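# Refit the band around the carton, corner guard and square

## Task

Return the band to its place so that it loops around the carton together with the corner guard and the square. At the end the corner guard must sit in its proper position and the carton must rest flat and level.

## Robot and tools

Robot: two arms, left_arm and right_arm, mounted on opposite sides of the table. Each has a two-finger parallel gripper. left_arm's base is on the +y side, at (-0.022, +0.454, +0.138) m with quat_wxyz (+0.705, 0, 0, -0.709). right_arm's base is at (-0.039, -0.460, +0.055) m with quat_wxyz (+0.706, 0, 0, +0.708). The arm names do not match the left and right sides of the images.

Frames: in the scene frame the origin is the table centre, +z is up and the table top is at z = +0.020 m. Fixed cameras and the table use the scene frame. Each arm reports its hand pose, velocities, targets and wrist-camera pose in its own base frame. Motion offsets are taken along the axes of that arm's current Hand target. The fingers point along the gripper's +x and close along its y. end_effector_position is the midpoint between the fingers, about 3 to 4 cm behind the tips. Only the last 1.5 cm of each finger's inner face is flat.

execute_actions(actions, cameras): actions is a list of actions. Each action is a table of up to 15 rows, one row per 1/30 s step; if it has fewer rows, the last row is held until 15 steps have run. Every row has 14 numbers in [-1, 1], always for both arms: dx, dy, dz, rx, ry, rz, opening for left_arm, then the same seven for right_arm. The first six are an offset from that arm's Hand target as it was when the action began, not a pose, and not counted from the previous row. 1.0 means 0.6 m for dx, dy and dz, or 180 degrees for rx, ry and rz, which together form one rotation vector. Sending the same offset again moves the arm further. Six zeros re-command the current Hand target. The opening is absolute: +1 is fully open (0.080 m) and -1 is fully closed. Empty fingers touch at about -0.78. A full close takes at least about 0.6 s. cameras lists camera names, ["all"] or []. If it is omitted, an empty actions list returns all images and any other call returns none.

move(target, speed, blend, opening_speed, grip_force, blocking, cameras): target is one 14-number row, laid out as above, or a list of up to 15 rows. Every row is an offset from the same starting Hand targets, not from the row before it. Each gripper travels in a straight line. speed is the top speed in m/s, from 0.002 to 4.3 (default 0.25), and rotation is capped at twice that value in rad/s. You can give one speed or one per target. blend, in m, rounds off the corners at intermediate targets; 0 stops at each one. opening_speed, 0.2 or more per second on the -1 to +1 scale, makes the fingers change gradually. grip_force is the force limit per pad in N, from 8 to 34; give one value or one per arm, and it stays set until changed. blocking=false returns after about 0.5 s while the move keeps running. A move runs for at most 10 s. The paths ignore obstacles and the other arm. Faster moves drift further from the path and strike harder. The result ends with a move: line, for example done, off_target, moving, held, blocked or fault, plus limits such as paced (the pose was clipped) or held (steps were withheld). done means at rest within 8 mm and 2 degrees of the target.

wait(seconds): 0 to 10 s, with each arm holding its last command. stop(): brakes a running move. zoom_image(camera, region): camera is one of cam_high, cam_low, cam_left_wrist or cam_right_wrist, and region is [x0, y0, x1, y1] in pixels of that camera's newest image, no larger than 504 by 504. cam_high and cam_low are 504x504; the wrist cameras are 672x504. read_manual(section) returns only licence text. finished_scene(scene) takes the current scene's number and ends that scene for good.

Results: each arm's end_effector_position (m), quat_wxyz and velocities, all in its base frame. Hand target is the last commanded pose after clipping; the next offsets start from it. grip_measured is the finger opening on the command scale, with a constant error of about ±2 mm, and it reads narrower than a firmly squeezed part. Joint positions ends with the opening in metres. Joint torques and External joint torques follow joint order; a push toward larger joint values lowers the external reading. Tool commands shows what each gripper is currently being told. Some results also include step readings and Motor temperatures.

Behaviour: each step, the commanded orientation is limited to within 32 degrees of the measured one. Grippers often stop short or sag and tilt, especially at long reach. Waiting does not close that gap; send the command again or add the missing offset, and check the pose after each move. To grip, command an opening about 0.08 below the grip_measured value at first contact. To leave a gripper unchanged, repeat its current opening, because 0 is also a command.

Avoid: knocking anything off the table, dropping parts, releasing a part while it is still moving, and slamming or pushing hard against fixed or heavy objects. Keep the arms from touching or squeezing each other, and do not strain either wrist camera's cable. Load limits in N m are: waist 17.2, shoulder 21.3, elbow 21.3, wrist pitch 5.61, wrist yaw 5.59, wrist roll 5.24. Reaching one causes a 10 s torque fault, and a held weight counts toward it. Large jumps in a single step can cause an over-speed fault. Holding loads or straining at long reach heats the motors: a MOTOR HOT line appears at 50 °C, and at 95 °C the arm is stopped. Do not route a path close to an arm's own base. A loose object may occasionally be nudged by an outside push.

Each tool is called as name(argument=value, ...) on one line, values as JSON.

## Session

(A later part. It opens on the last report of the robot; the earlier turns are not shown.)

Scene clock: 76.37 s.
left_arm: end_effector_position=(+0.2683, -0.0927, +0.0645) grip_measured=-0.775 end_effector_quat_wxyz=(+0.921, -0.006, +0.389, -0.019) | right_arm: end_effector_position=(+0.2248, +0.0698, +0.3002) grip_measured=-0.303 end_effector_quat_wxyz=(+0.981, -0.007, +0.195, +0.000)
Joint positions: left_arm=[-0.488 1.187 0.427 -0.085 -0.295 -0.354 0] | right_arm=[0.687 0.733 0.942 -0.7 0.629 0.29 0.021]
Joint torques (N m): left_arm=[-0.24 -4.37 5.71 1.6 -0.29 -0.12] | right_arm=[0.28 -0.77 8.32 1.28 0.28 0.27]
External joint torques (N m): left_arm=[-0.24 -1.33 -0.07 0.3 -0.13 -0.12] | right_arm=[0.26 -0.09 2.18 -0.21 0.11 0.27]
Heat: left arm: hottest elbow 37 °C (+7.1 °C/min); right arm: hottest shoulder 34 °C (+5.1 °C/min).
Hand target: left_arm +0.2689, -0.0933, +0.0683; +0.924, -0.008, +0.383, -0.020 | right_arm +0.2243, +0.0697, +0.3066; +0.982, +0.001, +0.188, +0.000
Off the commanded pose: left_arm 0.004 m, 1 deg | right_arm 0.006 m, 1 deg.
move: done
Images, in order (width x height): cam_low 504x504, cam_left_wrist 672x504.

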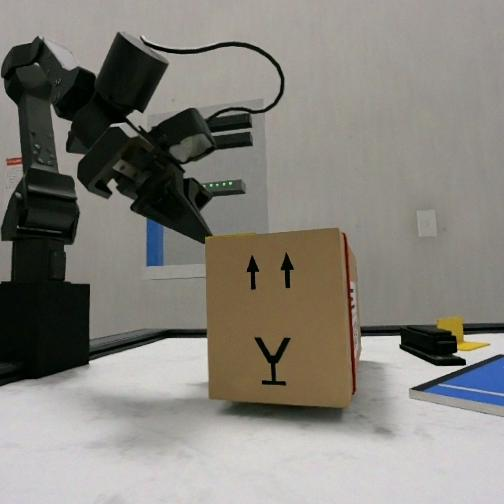

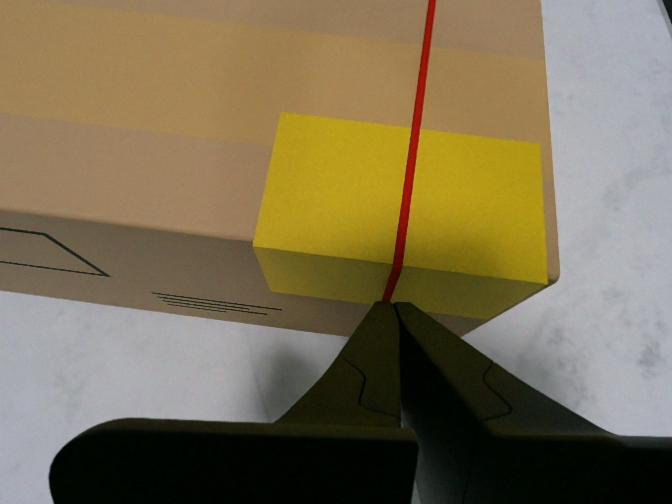

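move(target=[[-0.02,0,0.006,0,0,0,-1,0,0,0,0,0,0,-0.3],[-0.02,-0.003,0.009,0,0,0,-0.4,0,0,0,0,0,0,-0.3],[0.007,-0.003,0.009,0,0,0,-0.4,0,0,0,0,0,0,-0.3]], speed=0.05, cameras=["cam_left_wrist","cam_low"])

zoom_image(camera="cam_left_wrist", region=[300, 180, 520, 345])

zoom_image(camera="cam_low", region=[160, 180, 280, 270])

Scene clock: 79.43 s.
left_arm: end_effector_position=(+0.2728, -0.0944, +0.0673) grip_measured=-0.403 end_effector_quat_wxyz=(+0.923, -0.008, +0.385, -0.019) | right_arm: end_effector_position=(+0.2248, +0.0698, +0.3002) grip_measured=-0.303 end_effector_quat_wxyz=(+0.981, -0.007, +0.195, +0.000)
Joint positions: left_arm=[-0.485 1.201 0.442 -0.078 -0.295 -0.354 0.017] | right_arm=[0.687 0.733 0.942 -0.7 0.629 0.29 0.021]
Joint torques (N m): left_arm=[0.24 -2.59 6.56 1.93 -0.11 0.1] | right_arm=[0.25 -0.95 8.31 1.32 0.28 0.26]
External joint torques (N m): left_arm=[0.24 0.54 0.84 0.64 0.04 0.1] | right_arm=[0.24 -0.27 2.17 -0.17 0.11 0.26]
Heat: left arm: hottest elbow 37 °C (+7.1 °C/min); right arm: hottest shoulder 33 °C (+4.0 °C/min).
Hand target: left_arm +0.2757, -0.0952, +0.0693; +0.924, -0.009, +0.383, -0.020 | right_arm +0.2243, +0.0697, +0.3066; +0.982, +0.001, +0.188, +0.000
Off the commanded pose: left_arm 0.003 m, 0 deg | right_arm 0.006 m, 1 deg.
move: done
Images, in order (width x height): cam_low 504x504, cam_left_wrist 672x504.

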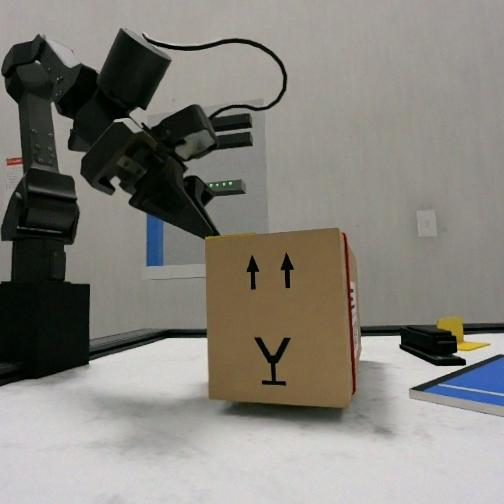

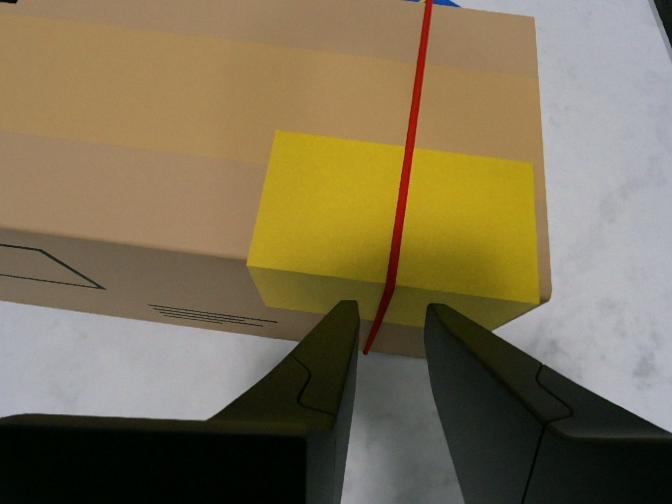

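Scaled by 2.291.

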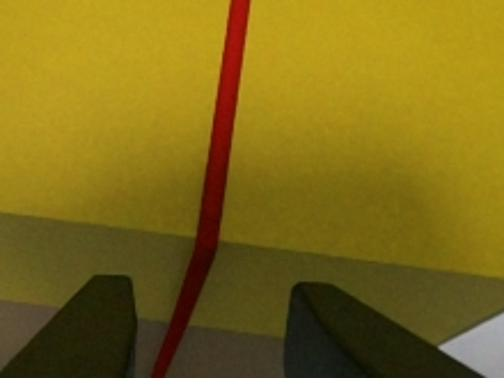

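Scaled by 4.200.

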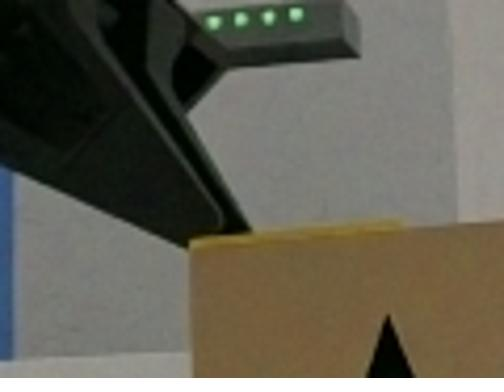

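Close to contact; advance ~6 mm, then close and pull.

move(target=[[0.013,0.001,0.002,0,0,0,-0.4,0,0,0,0,0,0,-0.3],[0.013,0.001,0.002,0,0,0,-1,0,0,0,0,0,0,-0.3],[-0.012,0.001,0.004,0,0,0,-1,0,0,0,0,0,0,-0.3]], speed=0.04, opening_speed=1, cameras=["cam_left_wrist","cam_low"])

zoom_image(camera="cam_left_wrist", region=[300, 180, 520, 345])

Scene clock: 82.20 s.
left_arm: end_effector_position=(+0.2684, -0.0920, +0.0673) grip_measured=-0.775 end_effector_quat_wxyz=(+0.919, -0.003, +0.394, -0.018) | right_arm: end_effector_position=(+0.2248, +0.0698, +0.3002) grip_measured=-0.303 end_effector_quat_wxyz=(+0.981, -0.007, +0.195, +0.000)
Joint positions: left_arm=[-0.484 1.183 0.445 -0.12 -0.293 -0.351 0] | right_arm=[0.687 0.733 0.942 -0.7 0.629 0.29 0.021]
Joint torques (N m): left_arm=[-0.25 -4.41 7.29 1.59 -0.29 -0.12] | right_arm=[0.29 -0.77 8.33 1.32 0.29 0.31]
External joint torques (N m): left_arm=[-0.24 -1.38 1.5 0.31 -0.15 -0.12] | right_arm=[0.28 -0.13 2.22 -0.17 0.12 0.3]
Heat: left arm: hottest elbow 37 °C (+6.1 °C/min); right arm: hottest shoulder 33 °C (+4.1 °C/min).
Hand target: left_arm +0.2723, -0.0943, +0.0760; +0.924, -0.008, +0.383, -0.020 | right_arm +0.2243, +0.0697, +0.3066; +0.982, +0.001, +0.188, +0.000
Off the commanded pose: left_arm 0.010 m, 2 deg | right_arm 0.006 m, 1 deg.
move: off_target (left_arm)
Images, in order (width x height): cam_low 504x504, cam_left_wrist 672x504.

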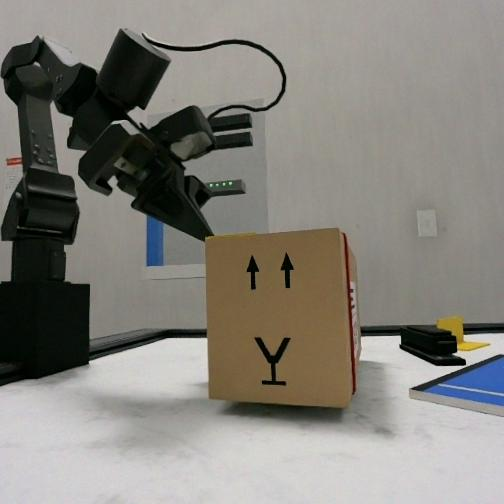

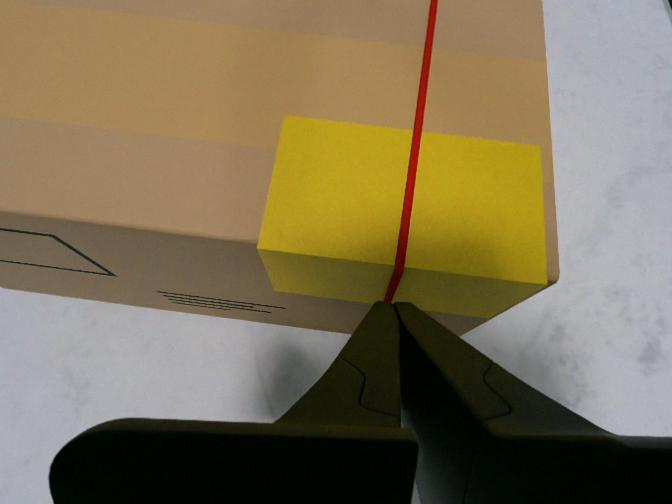

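Scaled by 2.291.

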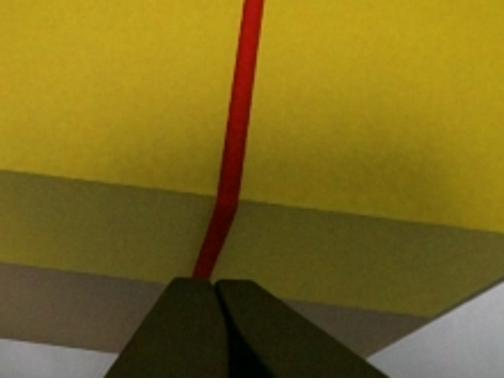

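move(target=[[-0.02,0,0.01,0,0,0,-0.55,0,0,0,0,0,0,-0.3],[-0.2,0.05,0.1,0,0.06,0,-0.55,0,0,0,0,0,0,-0.3]], speed=0.15, cameras=["all"])

zoom_image(camera="cam_left_wrist", region=[130, 20, 530, 320])

zoom_image(camera="cam_right_wrist", region=[280, 110, 600, 350])

Scene clock: 84.77 s.
left_arm: end_effector_position=(+0.2289, -0.0589, +0.1965) grip_measured=-0.553 end_effector_quat_wxyz=(+0.880, -0.005, +0.474, -0.019) | right_arm: end_effector_position=(+0.2248, +0.0698, +0.3002) grip_measured=-0.303 end_effector_quat_wxyz=(+0.981, -0.007, +0.195, +0.000)
Joint positions: left_arm=[-0.349 0.982 0.967 -0.99 -0.153 -0.284 0.01] | right_arm=[0.687 0.733 0.942 -0.7 0.629 0.29 0.021]
Joint torques (N m): left_arm=[0.24 -2.21 7.82 1.42 -0.04 0.11] | right_arm=[0.22 -0.97 8.36 1.32 0.32 0.27]
External joint torques (N m): left_arm=[0.25 -0.19 1.8 0.31 0.05 0.11] | right_arm=[0.22 -0.27 2.19 -0.18 0.14 0.26]
Heat: left arm: hottest elbow 37 °C (+6.0 °C/min); right arm: hottest elbow 33 °C (+3.0 °C/min).
Hand target: left_arm +0.2308, -0.0592, +0.2022; +0.883, -0.007, +0.468, -0.020 | right_arm +0.2243, +0.0697, +0.3066; +0.982, +0.001, +0.188, +0.000
Off the commanded pose: left_arm 0.006 m, 1 deg | right_arm 0.006 m, 1 deg.
move: done

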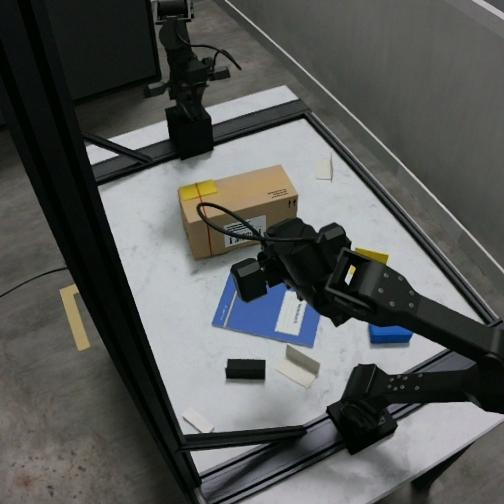

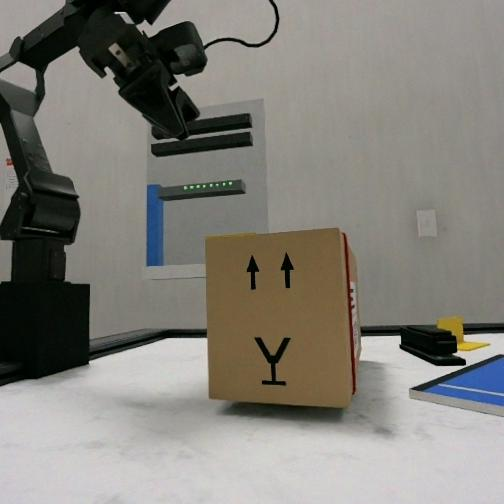

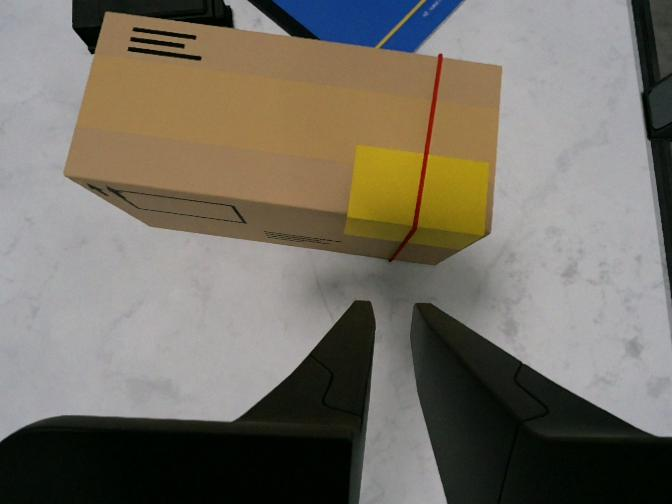

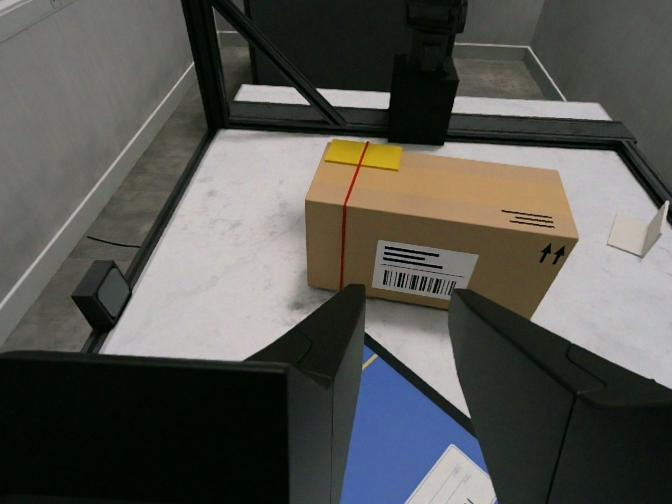

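Scaled by 1.260.

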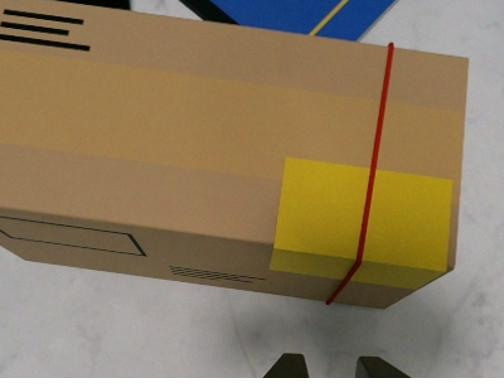

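Scaled by 1.575.

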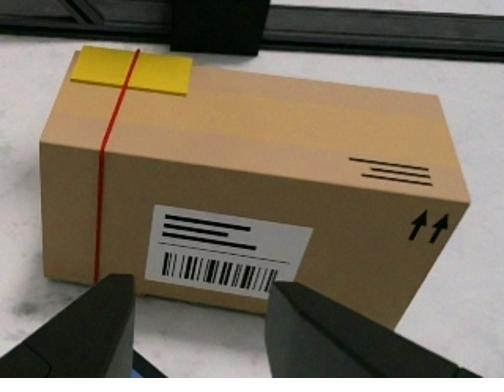

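finished_scene(scene=1)

The scene is finished: the task was done.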